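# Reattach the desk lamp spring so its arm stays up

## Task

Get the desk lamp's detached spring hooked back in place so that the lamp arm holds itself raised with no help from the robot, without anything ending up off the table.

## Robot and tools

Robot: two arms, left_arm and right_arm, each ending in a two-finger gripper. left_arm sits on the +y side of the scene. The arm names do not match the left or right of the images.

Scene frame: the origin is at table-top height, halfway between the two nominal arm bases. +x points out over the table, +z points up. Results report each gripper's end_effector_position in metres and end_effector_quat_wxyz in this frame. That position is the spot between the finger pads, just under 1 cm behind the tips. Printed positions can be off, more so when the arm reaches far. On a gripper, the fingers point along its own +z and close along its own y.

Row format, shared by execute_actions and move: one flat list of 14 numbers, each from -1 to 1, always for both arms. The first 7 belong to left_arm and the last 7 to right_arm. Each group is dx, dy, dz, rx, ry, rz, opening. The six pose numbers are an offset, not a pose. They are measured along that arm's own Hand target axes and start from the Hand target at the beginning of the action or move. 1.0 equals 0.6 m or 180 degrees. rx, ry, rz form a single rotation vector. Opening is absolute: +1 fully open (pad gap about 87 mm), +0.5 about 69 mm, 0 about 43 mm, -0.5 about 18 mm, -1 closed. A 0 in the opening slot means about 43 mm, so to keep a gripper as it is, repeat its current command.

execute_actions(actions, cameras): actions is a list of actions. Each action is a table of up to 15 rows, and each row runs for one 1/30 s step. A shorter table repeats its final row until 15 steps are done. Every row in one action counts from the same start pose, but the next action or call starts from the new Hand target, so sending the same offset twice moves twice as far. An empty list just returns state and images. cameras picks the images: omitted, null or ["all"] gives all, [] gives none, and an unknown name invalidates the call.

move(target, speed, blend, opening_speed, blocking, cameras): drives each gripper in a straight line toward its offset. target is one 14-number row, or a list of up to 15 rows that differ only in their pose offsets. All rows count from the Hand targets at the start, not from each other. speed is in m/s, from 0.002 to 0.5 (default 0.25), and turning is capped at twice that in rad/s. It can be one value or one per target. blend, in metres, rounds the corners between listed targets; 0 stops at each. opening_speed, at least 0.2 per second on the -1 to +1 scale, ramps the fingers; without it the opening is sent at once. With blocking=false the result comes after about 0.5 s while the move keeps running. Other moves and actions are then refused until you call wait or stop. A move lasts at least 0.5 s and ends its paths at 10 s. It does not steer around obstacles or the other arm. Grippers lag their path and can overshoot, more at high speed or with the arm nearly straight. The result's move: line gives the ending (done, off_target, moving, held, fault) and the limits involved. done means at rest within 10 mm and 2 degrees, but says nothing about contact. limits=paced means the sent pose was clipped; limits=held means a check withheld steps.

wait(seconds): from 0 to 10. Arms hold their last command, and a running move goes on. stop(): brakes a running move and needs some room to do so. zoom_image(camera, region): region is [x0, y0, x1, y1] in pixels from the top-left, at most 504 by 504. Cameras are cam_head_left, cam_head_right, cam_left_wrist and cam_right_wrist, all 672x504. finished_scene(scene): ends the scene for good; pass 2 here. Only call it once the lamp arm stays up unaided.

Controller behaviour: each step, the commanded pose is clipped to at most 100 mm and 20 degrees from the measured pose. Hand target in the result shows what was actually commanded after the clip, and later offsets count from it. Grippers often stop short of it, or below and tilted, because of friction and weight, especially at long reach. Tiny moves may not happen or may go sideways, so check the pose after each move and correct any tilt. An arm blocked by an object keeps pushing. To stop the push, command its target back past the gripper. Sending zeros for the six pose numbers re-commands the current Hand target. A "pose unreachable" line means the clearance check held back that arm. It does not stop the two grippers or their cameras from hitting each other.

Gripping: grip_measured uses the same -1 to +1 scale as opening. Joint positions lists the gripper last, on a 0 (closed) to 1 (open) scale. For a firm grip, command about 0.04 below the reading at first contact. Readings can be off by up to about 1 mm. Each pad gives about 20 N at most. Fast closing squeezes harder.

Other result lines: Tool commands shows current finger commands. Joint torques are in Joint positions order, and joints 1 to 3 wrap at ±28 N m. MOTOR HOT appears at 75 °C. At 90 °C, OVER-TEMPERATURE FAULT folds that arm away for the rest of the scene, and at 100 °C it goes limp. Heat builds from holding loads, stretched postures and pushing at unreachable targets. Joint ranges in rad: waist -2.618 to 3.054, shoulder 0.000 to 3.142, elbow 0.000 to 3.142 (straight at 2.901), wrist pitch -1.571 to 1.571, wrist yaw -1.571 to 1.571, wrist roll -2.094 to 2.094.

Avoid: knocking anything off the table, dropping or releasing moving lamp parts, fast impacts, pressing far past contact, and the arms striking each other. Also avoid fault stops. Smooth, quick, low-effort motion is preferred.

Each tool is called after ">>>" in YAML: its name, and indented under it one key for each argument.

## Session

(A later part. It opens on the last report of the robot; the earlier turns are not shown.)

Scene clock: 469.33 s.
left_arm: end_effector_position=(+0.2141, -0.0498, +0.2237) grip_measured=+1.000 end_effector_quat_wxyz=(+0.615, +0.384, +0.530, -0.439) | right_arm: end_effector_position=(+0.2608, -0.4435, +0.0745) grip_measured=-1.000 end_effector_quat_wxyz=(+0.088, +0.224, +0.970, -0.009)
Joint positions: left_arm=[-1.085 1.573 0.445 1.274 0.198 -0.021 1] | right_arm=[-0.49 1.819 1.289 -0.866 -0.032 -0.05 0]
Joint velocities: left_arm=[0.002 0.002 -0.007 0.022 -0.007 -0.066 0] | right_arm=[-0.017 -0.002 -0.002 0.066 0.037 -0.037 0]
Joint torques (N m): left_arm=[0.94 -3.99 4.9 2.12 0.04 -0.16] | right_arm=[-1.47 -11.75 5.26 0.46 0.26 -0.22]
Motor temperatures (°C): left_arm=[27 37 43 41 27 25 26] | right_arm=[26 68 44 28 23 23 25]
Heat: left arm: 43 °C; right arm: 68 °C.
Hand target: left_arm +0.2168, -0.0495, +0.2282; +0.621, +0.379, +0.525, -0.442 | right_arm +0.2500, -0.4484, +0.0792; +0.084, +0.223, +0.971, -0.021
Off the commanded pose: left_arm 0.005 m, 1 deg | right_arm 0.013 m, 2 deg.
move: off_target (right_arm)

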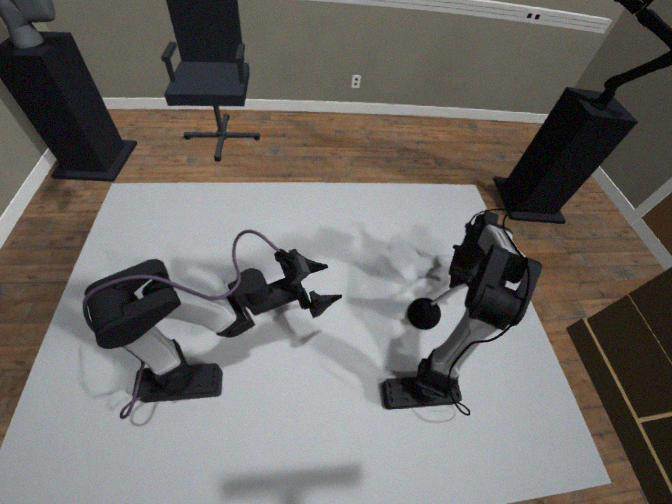

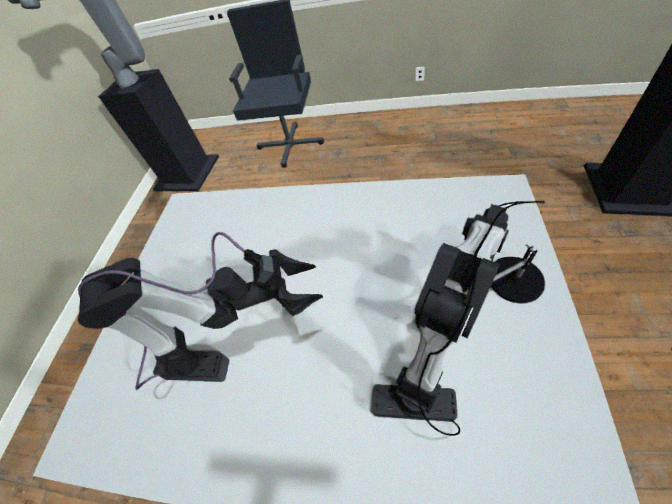

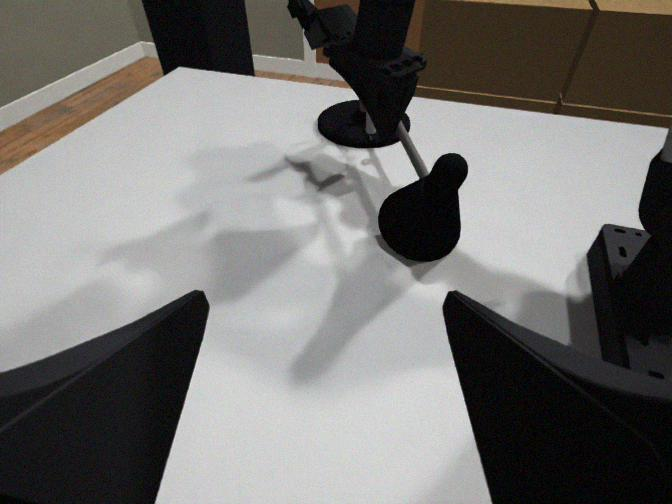

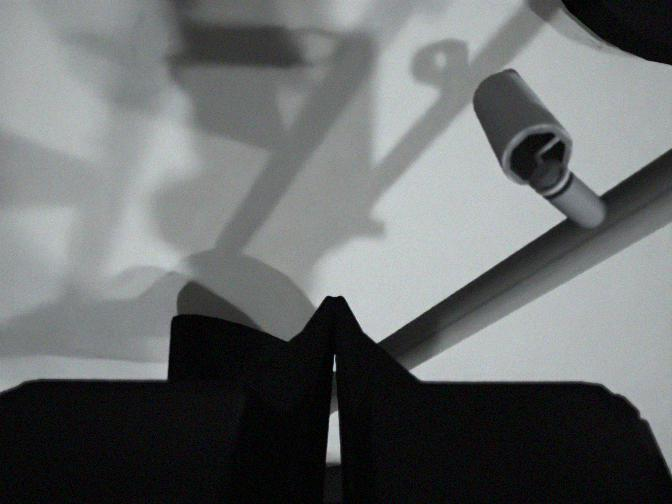

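>>> move:
  target:
    - [0,0,0,0,0,0,1, 0.0422,-0.0757,-0.0072,0,0,0,-1]
    - [0,0,0,0,0,0,1, 0.0645,-0.16,-0.0108,0,0,0,-1]
    - [0,0,0,0,0,0,1, 0.0648,-0.2472,-0.0105,0,0,0,-1]
    - [0,0,0,0,0,0,1, 0.0425,-0.3313,-0.0063,0,0,0,-1]
  speed: 0.06
  blend: [0.01, 0.01, 0.01, 0]

Scene clock: 481.43 s.
left_arm: end_effector_position=(+0.2141, -0.0498, +0.2237) grip_measured=+1.000 end_effector_quat_wxyz=(+0.615, +0.384, +0.530, -0.439) | right_arm: end_effector_position=(+0.1391, -0.5925, +0.0737) grip_measured=-1.000 end_effector_quat_wxyz=(+0.074, +0.226, +0.971, +0.013)
Joint positions: left_arm=[-1.085 1.573 0.445 1.274 0.198 -0.021 1] | right_arm=[-1.048 1.952 1.463 -1.002 -0.126 -0.603 0]
Joint velocities: left_arm=[-0.002 0.007 -0.007 -0.007 0.022 -0.037 0] | right_arm=[0.002 -0.002 -0.012 -0.066 -0.037 0.007 0]
Joint torques (N m): left_arm=[0.92 -3.99 4.9 2.12 0.04 -0.16] | right_arm=[-1.46 -8.7 10.36 0.75 0.17 -0.24]
Motor temperatures (°C): left_arm=[27 37 43 41 27 25 26] | right_arm=[26 63 44 27 23 24 25]
Heat: left arm: 43 °C; right arm: 63 °C.
Hand target: left_arm +0.2168, -0.0495, +0.2282; +0.621, +0.379, +0.525, -0.442 | right_arm +0.1400, -0.6144, +0.0768; +0.083, +0.223, +0.971, -0.017
Off the commanded pose: left_arm 0.005 m, 1 deg | right_arm 0.024 m, 4 deg.
move: off_target (right_arm)

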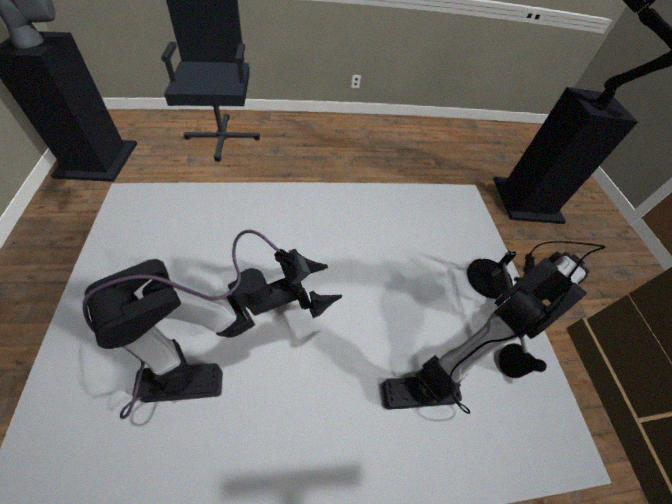

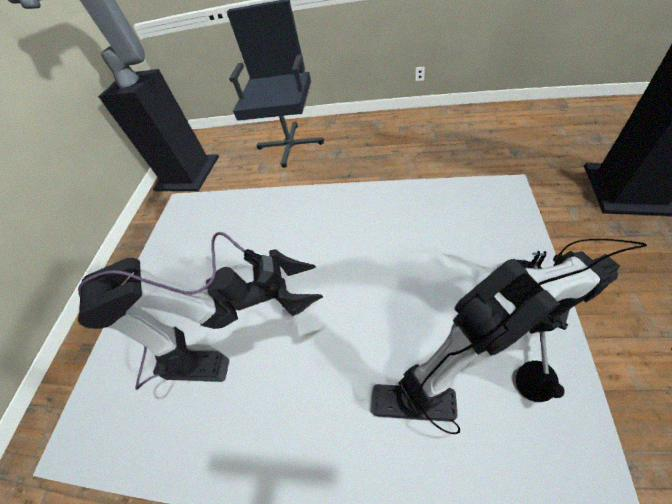

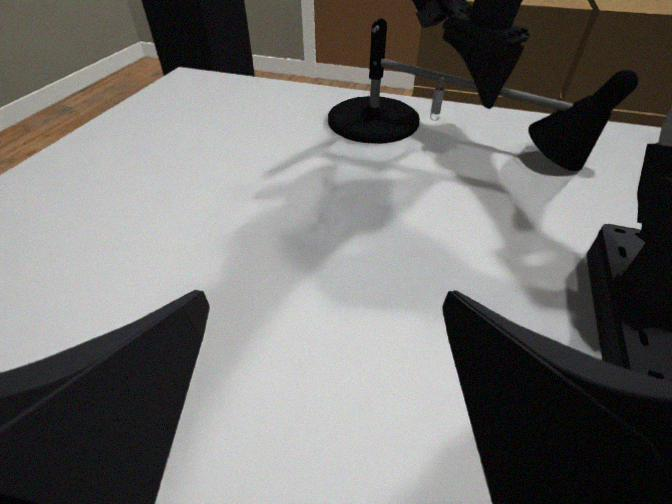

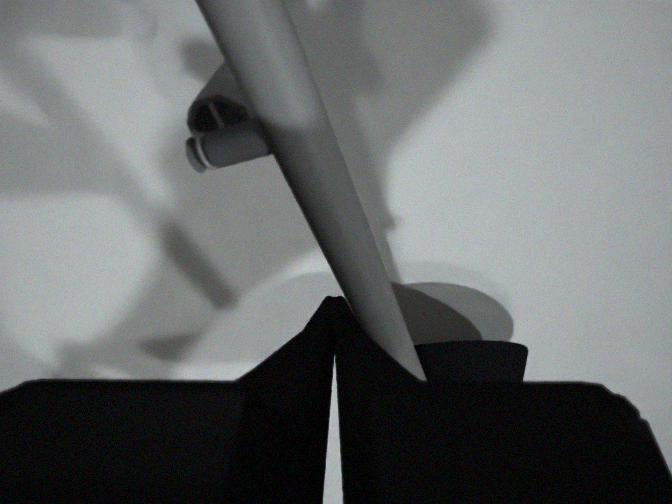

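>>> move:
  target:
    - [0,0,0,0,0,0,1, -0.0275,-0.0615,0.005,0,0,0,-1]
  speed: 0.06
  cameras: ["cam_left_wrist", "cam_head_left"]

Scene clock: 487.80 s.
left_arm: end_effector_position=(+0.2141, -0.0498, +0.2237) grip_measured=+1.000 end_effector_quat_wxyz=(+0.615, +0.384, +0.530, -0.439) | right_arm: end_effector_position=(+0.1371, -0.6320, +0.0744) grip_measured=-1.000 end_effector_quat_wxyz=(+0.070, +0.227, +0.971, +0.014)
Joint positions: left_arm=[-1.085 1.573 0.445 1.274 0.198 -0.021 1] | right_arm=[-1.099 2.09 1.668 -1.082 -0.127 -0.652 0]
Joint velocities: left_arm=[0.017 -0.002 -0.002 0.007 0.037 0.007 0] | right_arm=[-0.012 0.007 0.002 0.051 -0.007 -0.051 0]
Joint torques (N m): left_arm=[0.92 -3.99 4.89 2.12 0.04 -0.16] | right_arm=[-1.26 -9.73 10.45 0.83 0.11 -0.22]
Motor temperatures (°C): left_arm=[27 37 43 41 27 25 26] | right_arm=[26 61 45 28 23 24 25]
Heat: left arm: 43 °C; right arm: 61 °C.
Hand target: left_arm +0.2168, -0.0495, +0.2282; +0.621, +0.379, +0.525, -0.442 | right_arm +0.1390, -0.6551, +0.0763; +0.084, +0.223, +0.971, -0.017
Off the commanded pose: left_arm 0.005 m, 1 deg | right_arm 0.023 m, 4 deg.
move: off_target (right_arm)
Images, in order (width x height): cam_head_left 672x504, cam_left_wrist 672x504.

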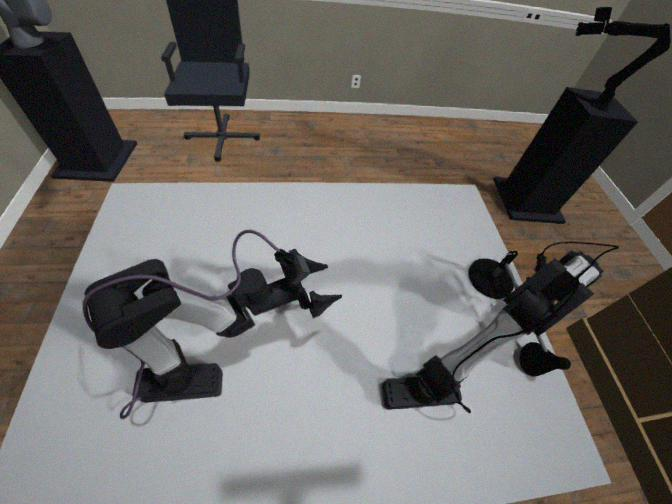

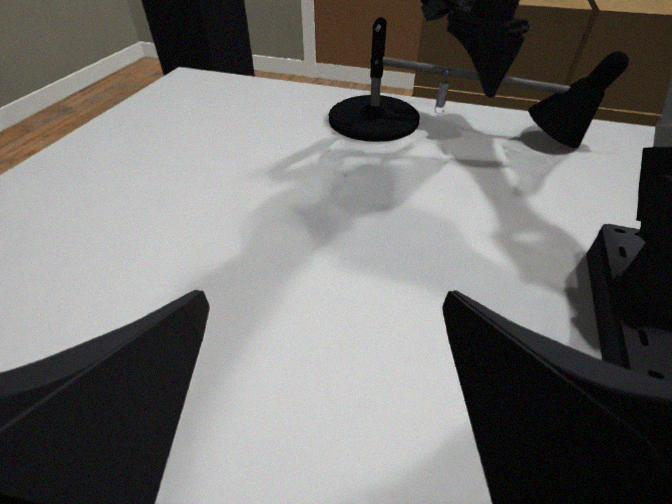

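>>> move:
  target:
    - [0,0,0,0,0,0,1, 0.067,0.1425,-0.0183,0,0,0,-1]
    - [0,0,0,0,0,0,1, 0.0367,0.2992,-0.3013,0,0,0,-1]
  speed: [0.1, 0.2]

Scene clock: 504.53 s.
left_arm: end_effector_position=(+0.2141, -0.0498, +0.2237) grip_measured=+1.000 end_effector_quat_wxyz=(+0.615, +0.384, +0.530, -0.439) | right_arm: end_effector_position=(+0.1698, -0.4743, +0.2454) grip_measured=-1.000 end_effector_quat_wxyz=(+0.081, +0.220, +0.972, -0.015)
Joint positions: left_arm=[-1.085 1.573 0.445 1.274 0.198 -0.021 1] | right_arm=[-0.731 1.641 1.772 -1.546 -0.055 -0.297 0]
Joint velocities: left_arm=[0.017 -0.002 0.032 -0.007 -0.022 -0.037 0] | right_arm=[-0.022 -0.022 0.017 -0.022 -0.081 -0.095 0]
Joint torques (N m): left_arm=[0.95 -3.99 4.9 2.12 0.04 -0.16] | right_arm=[0.27 -7.19 9.02 0.44 0.01 0.06]
Motor temperatures (°C): left_arm=[27 37 43 41 27 25 26] | right_arm=[26 60 47 28 23 24 25]
Heat: left arm: 43 °C; right arm: 60 °C.
Hand target: left_arm +0.2168, -0.0495, +0.2282; +0.621, +0.379, +0.525, -0.442 | right_arm +0.1702, -0.4735, +0.2522; +0.084, +0.223, +0.971, -0.019
Off the commanded pose: left_arm 0.005 m, 1 deg | right_arm 0.007 m, 0 deg.
joint sent to its limit (right arm) — joint 4 (wrist pitch), lower limit. The joint targets still meet the commanded pose.
move: done

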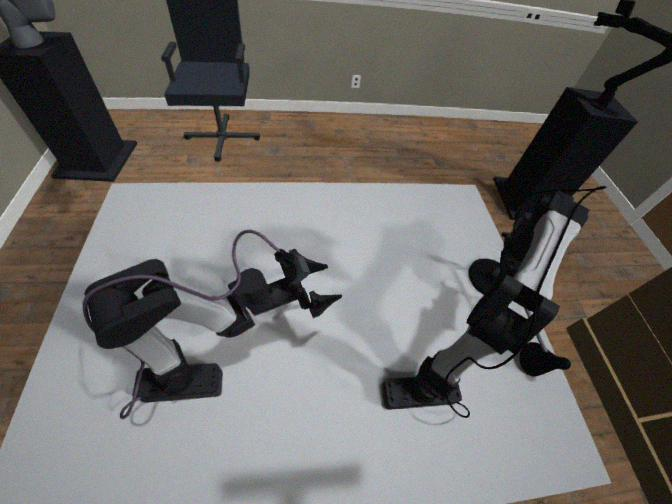

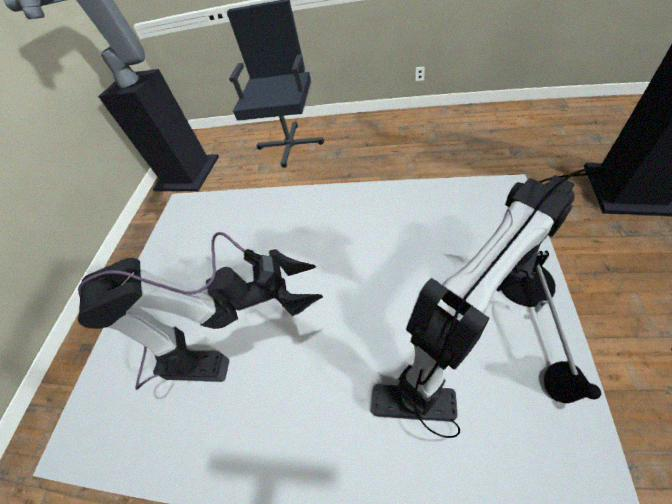

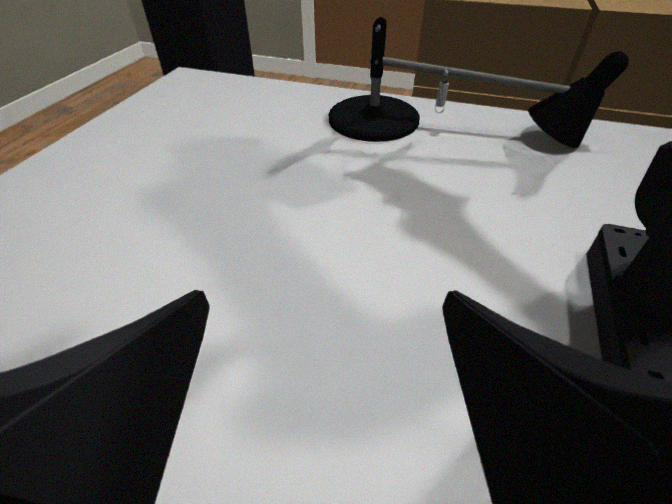

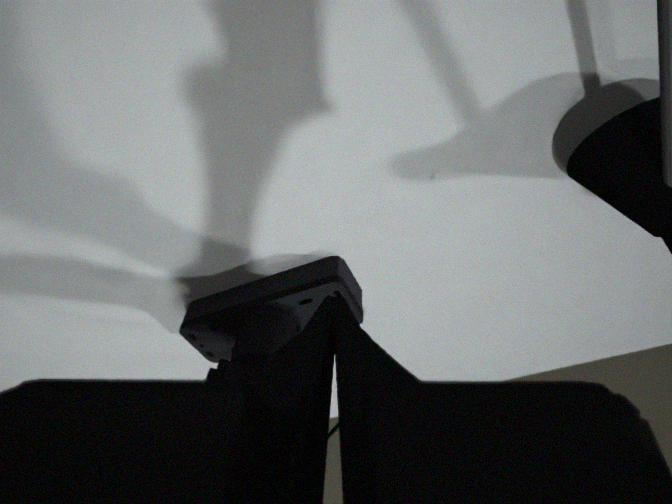

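>>> zoom_image:
  camera: "cam_left_wrist"
  region: [320, 5, 480, 145]

>>> zoom_image:
  camera: "cam_head_left"
  region: [440, 230, 600, 390]

>>> zoom_image:
  camera: "cam_head_right"
  region: [480, 230, 640, 420]

Scaled by 3.150 from the camera's 672x504 image, which has a finer 960x720 frame.

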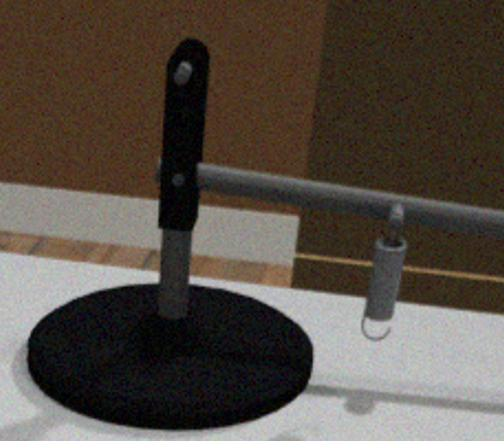

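Scaled by 3.150 from the camera's 672x504 image, which has a finer 960x720 frame.

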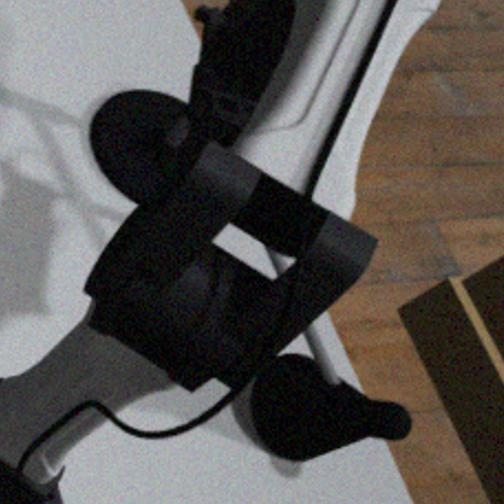

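Scaled by 2.653 from the camera's 672x504 image, which has a finer 960x720 frame.

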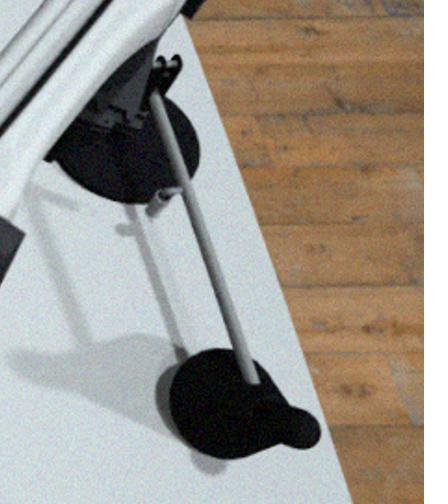

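>>> move:
  target: [0,0,0,0,0,0,1, -0.0532,-0.136,0.3265,0.2403,-0.3245,0.264,0]
  speed: 0.2

Scene clock: 553.53 s.
left_arm: end_effector_position=(+0.2141, -0.0498, +0.2238) grip_measured=+1.000 end_effector_quat_wxyz=(+0.615, +0.384, +0.530, -0.439) | right_arm: end_effector_position=(+0.1912, -0.5737, +0.0671) grip_measured=+0.000 end_effector_quat_wxyz=(+0.437, +0.554, +0.573, -0.417)
Joint positions: left_arm=[-1.085 1.573 0.445 1.274 0.198 -0.021 1] | right_arm=[-0.528 1.705 0.426 0.81 0.932 0.393 0.5]
Joint velocities: left_arm=[-0.002 -0.002 0.002 -0.007 -0.066 0.022 0] | right_arm=[-0.002 0.007 0.012 -0.007 0.051 -0.081 0.006]
Joint torques (N m): left_arm=[0.92 -3.99 4.9 2.12 0.04 -0.16] | right_arm=[0.42 -5.44 4.18 1.61 0.32 -0.17]
Motor temperatures (°C): left_arm=[27 36 42 41 27 25 26] | right_arm=[26 50 49 28 23 24 25]
Heat: left arm: 42 °C; right arm: 50 °C.
Hand target: left_arm +0.2168, -0.0495, +0.2282; +0.621, +0.379, +0.525, -0.442 | right_arm +0.1907, -0.5716, +0.0659; +0.438, +0.550, +0.574, -0.420
Off the commanded pose: left_arm 0.005 m, 1 deg | right_arm 0.003 m, 1 deg.
move: done

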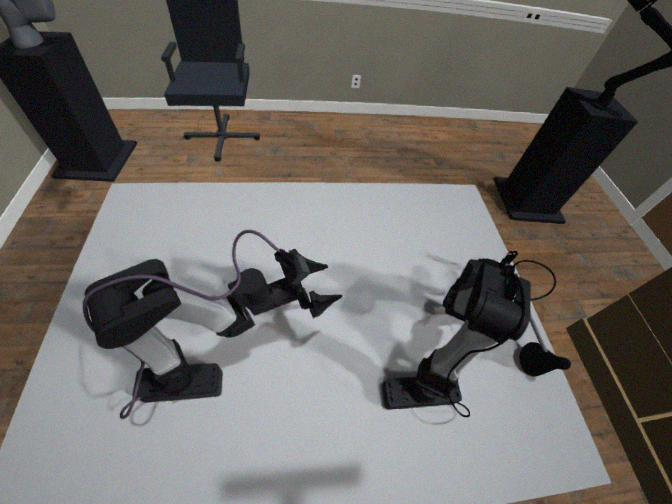

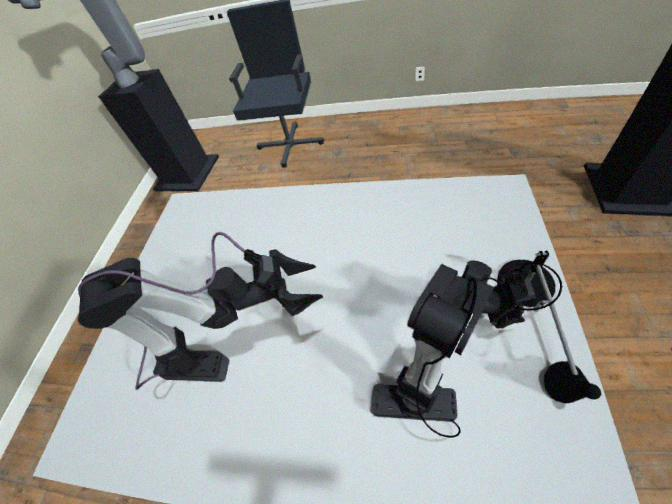

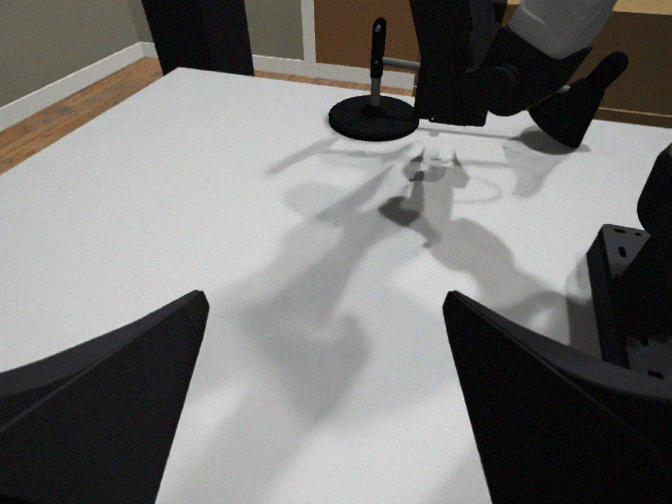

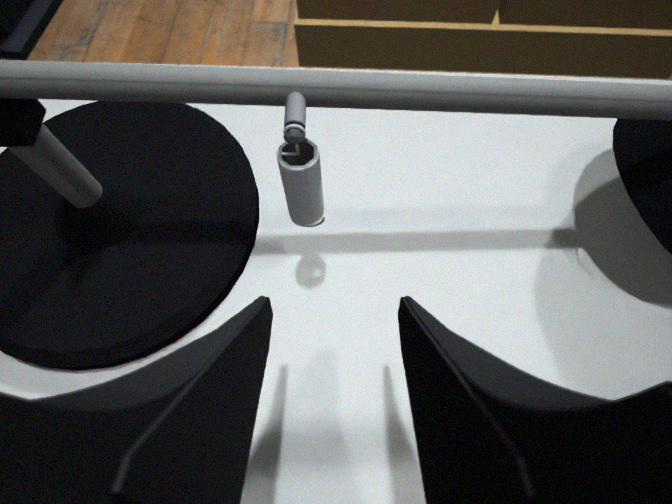

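>>> move:
  target: [0,0,0,0,0,0,1, 0.0052,0.0207,0.0467,0,0,0,0]
  speed: 0.08
  cameras: ["cam_right_wrist", "cam_left_wrist"]

Scene clock: 570.50 s.
left_arm: end_effector_position=(+0.2141, -0.0498, +0.2238) grip_measured=+1.000 end_effector_quat_wxyz=(+0.615, +0.384, +0.530, -0.439) | right_arm: end_effector_position=(+0.1976, -0.5898, +0.0489) grip_measured=+0.000 end_effector_quat_wxyz=(+0.425, +0.550, +0.583, -0.421)
Joint positions: left_arm=[-1.085 1.573 0.445 1.274 0.198 -0.021 1] | right_arm=[-0.567 1.833 0.48 0.882 0.896 0.355 0.5]
Joint velocities: left_arm=[-0.007 0.012 -0.022 -0.037 0.037 0.007 0] | right_arm=[-0.002 0.002 -0.017 0.007 -0.007 0.11 -0.009]
Joint torques (N m): left_arm=[0.92 -3.97 4.9 2.12 0.04 -0.16] | right_arm=[-0.83 -6.28 7.15 1.62 0.18 -0.15]
Motor temperatures (°C): left_arm=[27 36 42 41 27 25 26] | right_arm=[26 49 47 30 23 24 25]
Heat: left arm: 42 °C; right arm: 49 °C.
Hand target: left_arm +0.2169, -0.0495, +0.2282; +0.621, +0.379, +0.525, -0.442 | right_arm +0.2045, -0.5969, +0.0555; +0.438, +0.550, +0.574, -0.420
Off the commanded pose: left_arm 0.005 m, 1 deg | right_arm 0.012 m, 2 deg.
move: off_target (right_arm)
Images, in order (width x height): cam_left_wrist 672x504, cam_right_wrist 672x504.

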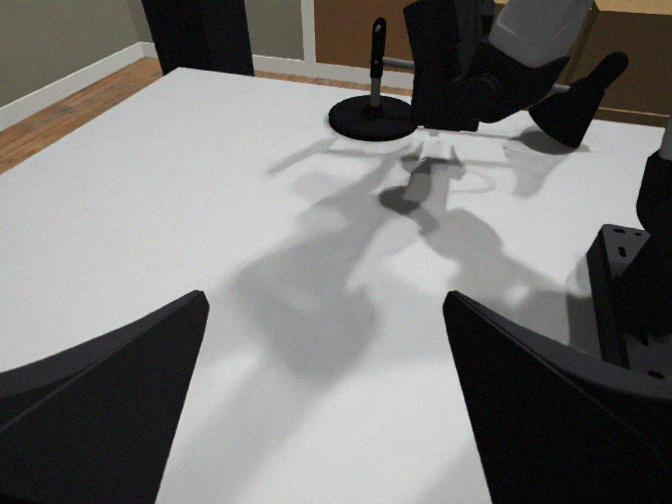

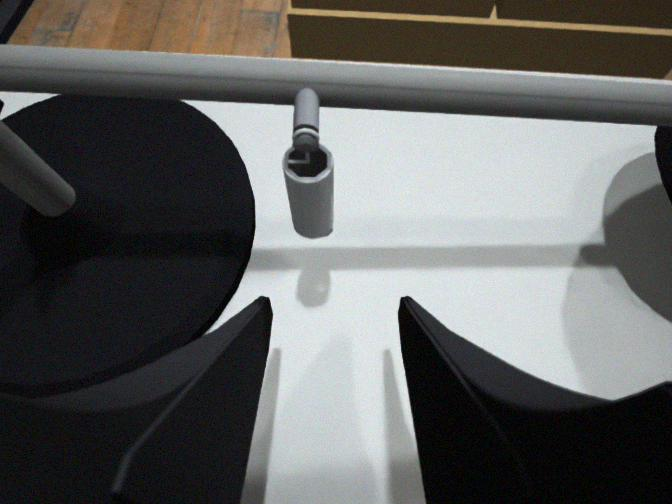

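>>> move:
  target: [0,0,0,0,0,0,1, -0.0172,0.0107,0.048,0,0,0,0]
  speed: 0.06
  cameras: ["cam_right_wrist"]

Scene clock: 577.37 s.
left_arm: end_effector_position=(+0.2141, -0.0498, +0.2238) grip_measured=+1.000 end_effector_quat_wxyz=(+0.615, +0.384, +0.530, -0.439) | right_arm: end_effector_position=(+0.2069, -0.6199, +0.0519) grip_measured=+0.000 end_effector_quat_wxyz=(+0.428, +0.551, +0.580, -0.419)
Joint positions: left_arm=[-1.085 1.573 0.445 1.274 0.198 -0.021 1] | right_arm=[-0.637 1.891 0.576 0.883 0.833 0.314 0.5]
Joint velocities: left_arm=[-0.012 0.007 -0.007 0.066 -0.007 -0.022 0] | right_arm=[-0.002 0.007 -0.012 -0.037 0.022 0.066 -0.001]
Joint torques (N m): left_arm=[0.94 -3.97 4.89 2.12 0.04 -0.16] | right_arm=[-0.79 -7.02 7.46 1.59 0.16 -0.16]
Motor temperatures (°C): left_arm=[27 36 42 41 27 25 26] | right_arm=[26 49 46 31 23 24 25]
Heat: left arm: 42 °C; right arm: 49 °C.
Hand target: left_arm +0.2169, -0.0495, +0.2282; +0.621, +0.379, +0.525, -0.442 | right_arm +0.2126, -0.6268, +0.0577; +0.438, +0.550, +0.574, -0.419
Off the commanded pose: left_arm 0.005 m, 1 deg | right_arm 0.011 m, 1 deg.
move: off_target (right_arm)
Images, in order (width x height): cam_right_wrist 672x504.

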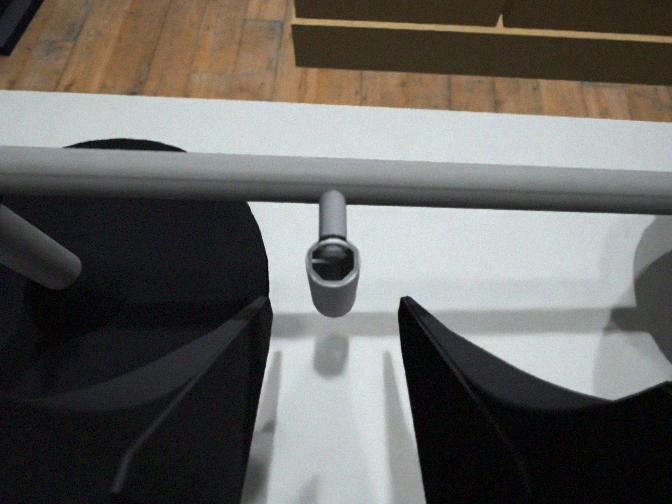

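>>> move:
  target: [0,0,0,0,0,0,1, 0.022,0,0.017,0,0,0,0]
  speed: 0.05
  cameras: ["cam_right_wrist"]

Scene clock: 591.37 s.
left_arm: end_effector_position=(+0.2140, -0.0498, +0.2237) grip_measured=+1.000 end_effector_quat_wxyz=(+0.615, +0.384, +0.530, -0.439) | right_arm: end_effector_position=(+0.2071, -0.6252, +0.0359) grip_measured=+0.000 end_effector_quat_wxyz=(+0.425, +0.551, +0.583, -0.419)
Joint positions: left_arm=[-1.085 1.573 0.445 1.274 0.198 -0.021 1] | right_arm=[-0.651 1.97 0.586 0.951 0.819 0.305 0.5]
Joint velocities: left_arm=[-0.007 0.007 -0.012 0.007 0.051 -0.066 0] | right_arm=[-0.022 -0.012 0.017 0.022 0.022 -0.081 -0.006]
Joint torques (N m): left_arm=[0.92 -3.99 4.89 2.12 0.04 -0.16] | right_arm=[-0.88 -7.34 7.05 1.71 0.14 -0.16]
Motor temperatures (°C): left_arm=[27 36 42 41 27 25 26] | right_arm=[26 48 46 31 23 24 25]
Heat: left arm: 42 °C; right arm: 48 °C.
Hand target: left_arm +0.2168, -0.0495, +0.2282; +0.621, +0.379, +0.525, -0.442 | right_arm +0.2130, -0.6330, +0.0424; +0.437, +0.550, +0.574, -0.419
Off the commanded pose: left_arm 0.005 m, 1 deg | right_arm 0.012 m, 2 deg.
move: off_target (right_arm)
Images, in order (width x height): cam_right_wrist 672x504.

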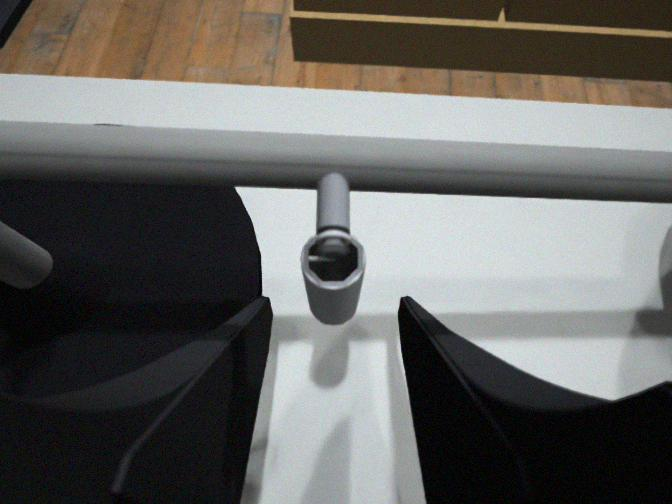

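>>> execute_actions:
  actions: []

Scene clock: 612.20 s.
left_arm: end_effector_position=(+0.2140, -0.0498, +0.2237) grip_measured=+1.000 end_effector_quat_wxyz=(+0.615, +0.384, +0.530, -0.439) | right_arm: end_effector_position=(+0.2074, -0.6253, +0.0361) grip_measured=+0.000 end_effector_quat_wxyz=(+0.426, +0.551, +0.583, -0.419)
Joint positions: left_arm=[-1.085 1.573 0.445 1.274 0.198 -0.021 1] | right_arm=[-0.651 1.97 0.586 0.952 0.818 0.304 0.5]
Joint velocities: left_arm=[0.002 -0.022 0.017 0.007 0.007 0.037 0] | right_arm=[-0.007 -0.002 -0.012 -0.066 -0.037 -0.066 -0.001]
Joint torques (N m): left_arm=[0.95 -3.97 4.92 2.12 0.04 -0.16] | right_arm=[-0.9 -7.35 7.01 1.66 0.15 -0.15]
Motor temperatures (°C): left_arm=[27 36 42 42 27 25 26] | right_arm=[26 47 45 32 23 24 25]
Heat: left arm: 42 °C; right arm: 47 °C.
Hand target: left_arm +0.2168, -0.0495, +0.2282; +0.621, +0.379, +0.525, -0.442 | right_arm +0.2130, -0.6331, +0.0424; +0.437, +0.550, +0.574, -0.419
Tool commands: left_gripper/opening=+1.0 right_gripper/opening=+0.0
Off the commanded pose: left_arm 0.005 m, 1 deg | right_arm 0.011 m, 2 deg.

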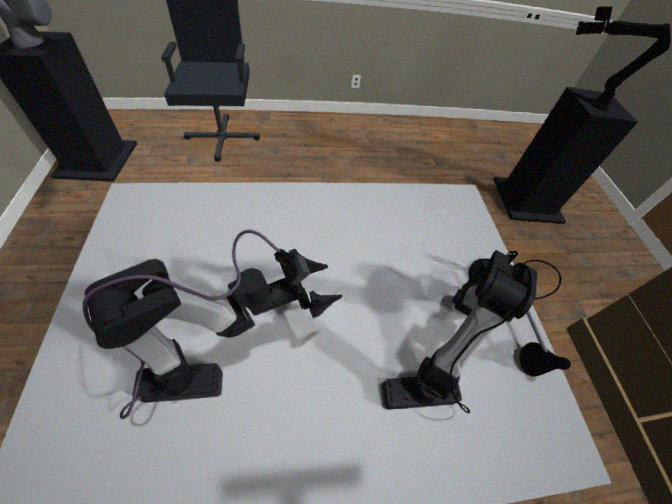

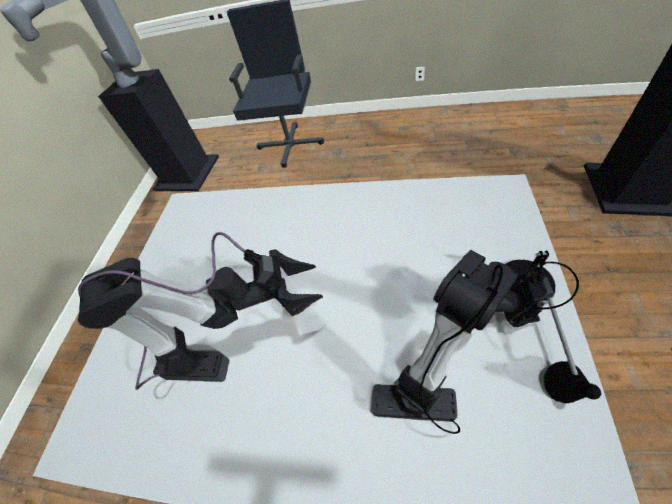

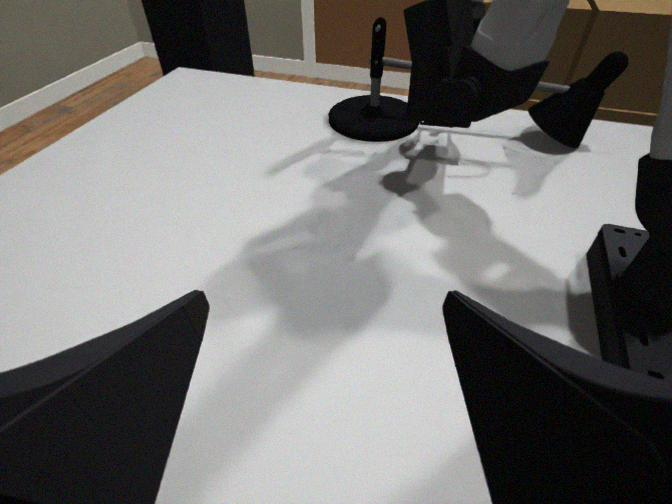

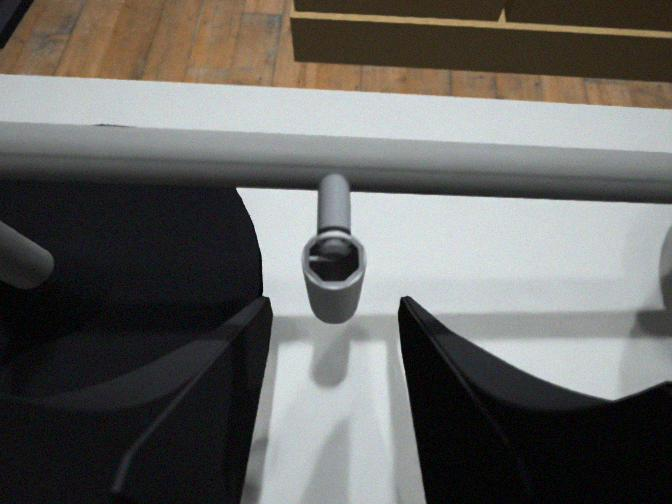

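>>> zoom_image:
  camera: "cam_right_wrist"
  region: [0, 100, 420, 415]

>>> zoom_image:
  camera: "cam_left_wrist"
  region: [300, 0, 650, 240]

Scaled by 1.200 from the camera's 672x504 image, which has a finer 960x720 frame.

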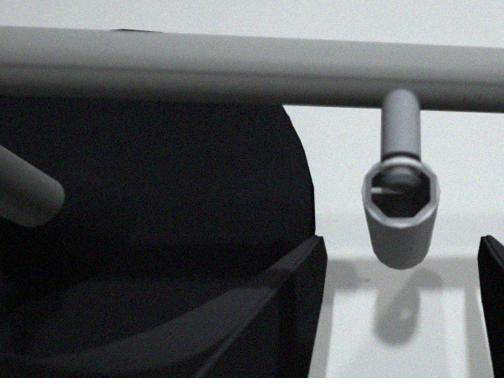

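Scaled by 1.440 from the camera's 672x504 image, which has a finer 960x720 frame.

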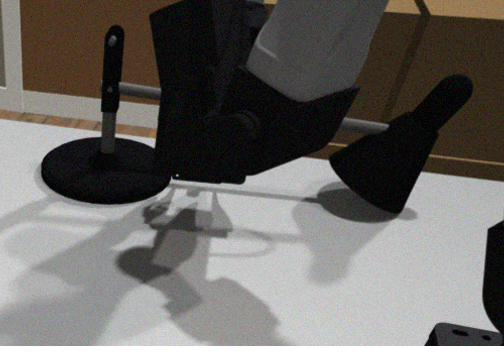

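>>> move:
  target: [0,0,0,0,0,0,1, 0,0,0,0,0,0,-0.62]
  opening_speed: 0.5
  cameras: ["cam_right_wrist"]

Scene clock: 626.50 s.
left_arm: end_effector_position=(+0.2140, -0.0498, +0.2237) grip_measured=+1.000 end_effector_quat_wxyz=(+0.615, +0.384, +0.530, -0.439) | right_arm: end_effector_position=(+0.2074, -0.6253, +0.0361) grip_measured=-0.612 end_effector_quat_wxyz=(+0.426, +0.551, +0.583, -0.419)
Joint positions: left_arm=[-1.085 1.573 0.445 1.274 0.198 -0.021 1] | right_arm=[-0.651 1.97 0.586 0.952 0.818 0.304 0.194]
Joint velocities: left_arm=[-0.012 0.002 -0.012 0.022 -0.007 0.007 0] | right_arm=[-0.012 0.012 -0.007 -0.007 -0.022 0.022 -0.011]
Joint torques (N m): left_arm=[0.94 -4 4.9 2.12 0.04 -0.16] | right_arm=[-0.9 -7.32 7.02 1.67 0.15 -0.15]
Motor temperatures (°C): left_arm=[27 36 42 42 27 25 26] | right_arm=[26 47 45 32 23 24 25]
Heat: left arm: 42 °C; right arm: 47 °C.
Hand target: left_arm +0.2168, -0.0495, +0.2282; +0.621, +0.379, +0.525, -0.442 | right_arm +0.2130, -0.6330, +0.0424; +0.437, +0.550, +0.574, -0.419
Off the commanded pose: left_arm 0.005 m, 1 deg | right_arm 0.011 m, 2 deg.
move: off_target (right_arm)
Images, in order (width x height): cam_right_wrist 672x504.

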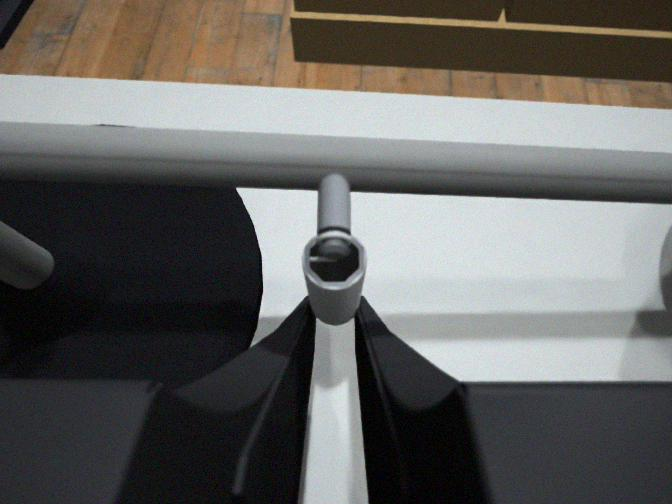

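>>> move:
  target: [0,0,0,0,0,0,1, 0,0,0,0,0,0,-0.75]
  opening_speed: 0.3
  cameras: ["cam_right_wrist"]

Scene clock: 634.63 s.
left_arm: end_effector_position=(+0.2140, -0.0498, +0.2237) grip_measured=+1.000 end_effector_quat_wxyz=(+0.615, +0.384, +0.530, -0.439) | right_arm: end_effector_position=(+0.2074, -0.6253, +0.0361) grip_measured=-0.612 end_effector_quat_wxyz=(+0.426, +0.551, +0.583, -0.419)
Joint positions: left_arm=[-1.085 1.573 0.445 1.274 0.198 -0.021 1] | right_arm=[-0.651 1.97 0.586 0.952 0.818 0.304 0.194]
Joint velocities: left_arm=[-0.007 0.002 0.002 0.022 0.007 -0.007 0] | right_arm=[0.002 0.017 0.012 -0.095 -0.037 0.051 -0.008]
Joint torques (N m): left_arm=[0.92 -3.99 4.9 2.12 0.04 -0.16] | right_arm=[-0.87 -7.3 7.02 1.67 0.15 -0.15]
Motor temperatures (°C): left_arm=[27 36 42 42 27 25 26] | right_arm=[26 47 45 32 23 24 25]
Heat: left arm: 42 °C; right arm: 47 °C.
Hand target: left_arm +0.2168, -0.0495, +0.2282; +0.621, +0.379, +0.525, -0.442 | right_arm +0.2129, -0.6330, +0.0424; +0.437, +0.550, +0.574, -0.419
Off the commanded pose: left_arm 0.005 m, 1 deg | right_arm 0.011 m, 2 deg.
move: off_target (right_arm)
Images, in order (width x height): cam_right_wrist 672x504.

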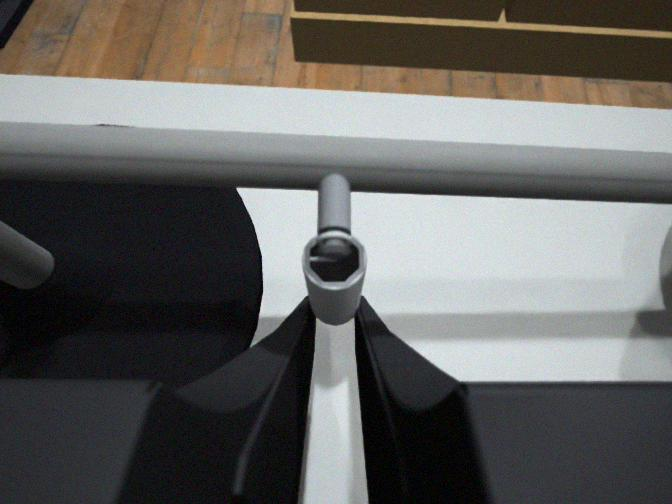

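>>> zoom_image:
  camera: "cam_right_wrist"
  region: [266, 160, 406, 380]

Scaled by 2.291 from the camera's 672x504 image, which has a finer 960x720 frame.

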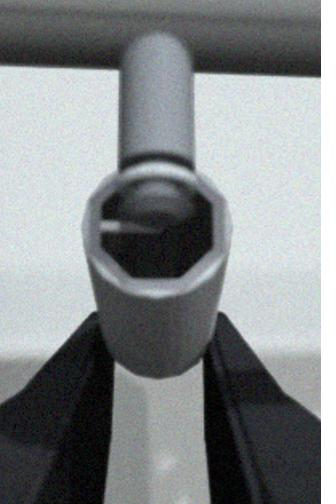

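>>> move:
  target: [-0.0012,0.2355,0.2607,0.1886,-0.1011,-0.0657,1, 0,0,0,0,0,0,-0.75]
  speed: 0.25
  cameras: ["cam_left_wrist", "cam_right_wrist"]

Scene clock: 704.23 s.
left_arm: end_effector_position=(+0.3999, -0.1465, +0.2450) grip_measured=+1.000 end_effector_quat_wxyz=(-0.494, -0.433, -0.354, +0.665) | right_arm: end_effector_position=(+0.2074, -0.6253, +0.0361) grip_measured=-0.612 end_effector_quat_wxyz=(+0.426, +0.551, +0.583, -0.419)
Joint positions: left_arm=[-0.685 2.628 1.867 1.562 1.024 -0.769 1] | right_arm=[-0.651 1.97 0.586 0.952 0.818 0.304 0.194]
Joint velocities: left_arm=[0.012 -0.017 -0.002 0.037 -0.022 -0.022 0] | right_arm=[-0.017 0.022 -0.002 0.022 0.051 0.037 0.002]
Joint torques (N m): left_arm=[0.55 -10.45 6.99 1.14 -0.21 -0.18] | right_arm=[-0.87 -7.3 7.01 1.66 0.14 -0.15]
Motor temperatures (°C): left_arm=[27 36 42 41 27 25 26] | right_arm=[26 46 44 34 23 24 26]
Heat: left arm: 42 °C; right arm: 46 °C.
Hand target: left_arm +0.4012, -0.1443, +0.2505; -0.508, -0.421, -0.310, +0.685 | right_arm +0.2129, -0.6330, +0.0424; +0.437, +0.550, +0.574, -0.419
Off the commanded pose: left_arm 0.011 m, 7 deg | right_arm 0.011 m, 2 deg.
joint sent to its limit (left arm) — joint 4 (wrist pitch), upper limit. The joint targets are off in position and orientation.
move: off_target (left_arm, right_arm)
Images, in order (width x height): cam_left_wrist 672x504, cam_right_wrist 672x504.

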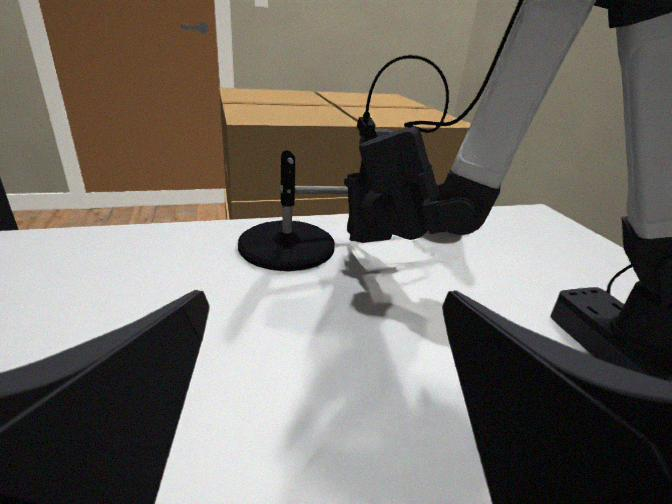

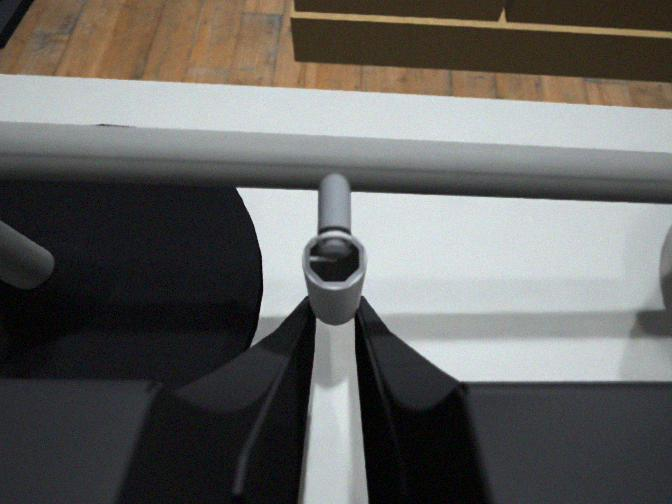

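>>> zoom_image:
  camera: "cam_left_wrist"
  region: [220, 130, 480, 325]

Scaled by 1.938 from the camera's 672x504 image, which has a finer 960x720 frame.

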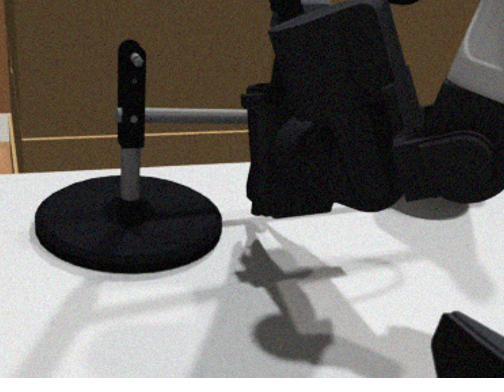

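>>> move:
  target: [0,0,0,0,0,0,1, 0,0,0,0,0,0,-0.3]
  opening_speed: 1.5
  cameras: []

>>> move:
  target: [0,0,0,0,0,0,1, -0.018,0,-0.009,0,0,0,-0.3]
  speed: 0.05
  cameras: ["cam_right_wrist"]

Scene clock: 727.90 s.
left_arm: end_effector_position=(+0.3997, -0.1464, +0.2449) grip_measured=+1.000 end_effector_quat_wxyz=(-0.494, -0.433, -0.355, +0.665) | right_arm: end_effector_position=(+0.2074, -0.6253, +0.0361) grip_measured=-0.300 end_effector_quat_wxyz=(+0.426, +0.551, +0.583, -0.419)
Joint positions: left_arm=[-0.685 2.628 1.867 1.562 1.025 -0.77 1] | right_arm=[-0.651 1.97 0.586 0.952 0.818 0.304 0.35]
Joint velocities: left_arm=[-0.017 -0.002 0.007 -0.022 -0.007 -0.007 0] | right_arm=[-0.012 -0.012 -0.002 0.037 -0.022 -0.007 0.001]
Joint torques (N m): left_arm=[0.55 -10.47 6.97 1.14 -0.22 -0.16] | right_arm=[-0.87 -7.34 7.01 1.67 0.15 -0.15]
Motor temperatures (°C): left_arm=[27 44 43 38 27 25 26] | right_arm=[26 46 44 34 23 24 26]
Heat: left arm: 44 °C; right arm: 46 °C.
Hand target: left_arm +0.4011, -0.1443, +0.2505; -0.508, -0.421, -0.310, +0.685 | right_arm +0.2129, -0.6330, +0.0424; +0.437, +0.550, +0.574, -0.419
Off the commanded pose: left_arm 0.006 m, 6 deg | right_arm 0.011 m, 2 deg.
joint sent to its limit (left arm) — joint 4 (wrist pitch), upper limit. The joint targets are off in orientation, not in position.
move: off_target (left_arm, right_arm)
No camera images: "cameras" was empty.

Scene clock: 728.90 s.
left_arm: end_effector_position=(+0.3997, -0.1464, +0.2449) grip_measured=+1.000 end_effector_quat_wxyz=(-0.494, -0.433, -0.355, +0.665) | right_arm: end_effector_position=(+0.2069, -0.6250, +0.0402) grip_measured=-0.300 end_effector_quat_wxyz=(+0.425, +0.551, +0.584, -0.419)
Joint positions: left_arm=[-0.685 2.628 1.867 1.562 1.025 -0.77 1] | right_arm=[-0.651 1.949 0.586 0.929 0.818 0.304 0.35]
Joint velocities: left_arm=[-0.012 0.012 -0.022 -0.051 -0.066 -0.11 0] | right_arm=[0.022 -0.012 -0.007 0.051 0.051 -0.037 -0.006]
Joint torques (N m): left_arm=[0.57 -10.45 6.95 1.14 -0.22 -0.15] | right_arm=[-0.43 -10.74 6.97 1.35 0.21 -0.12]
Motor temperatures (°C): left_arm=[27 45 43 38 27 25 26] | right_arm=[26 46 44 34 23 24 26]
Heat: left arm: 45 °C; right arm: 46 °C.
Hand target: left_arm +0.4012, -0.1443, +0.2505; -0.508, -0.421, -0.310, +0.685 | right_arm +0.2128, -0.6308, +0.0542; +0.437, +0.550, +0.574, -0.419
Off the commanded pose: left_arm 0.006 m, 6 deg | right_arm 0.016 m, 2 deg.
joint sent to its limit (left arm) — joint 4 (wrist pitch), upper limit. The joint targets are off in orientation, not in position.
move: off_target (left_arm, right_arm)
Images, in order (width x height): cam_right_wrist 672x504.

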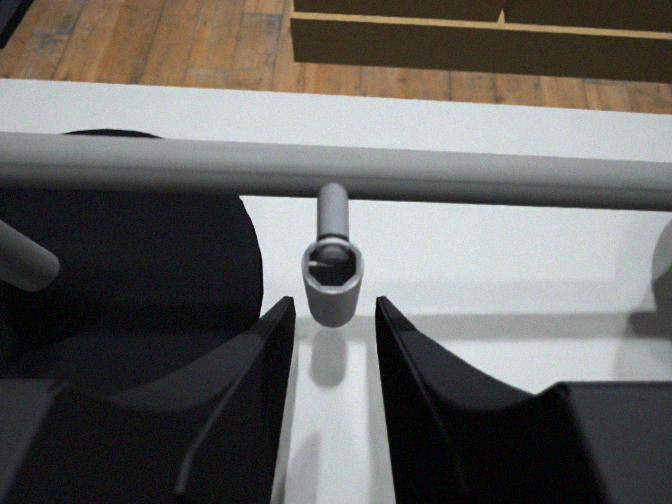

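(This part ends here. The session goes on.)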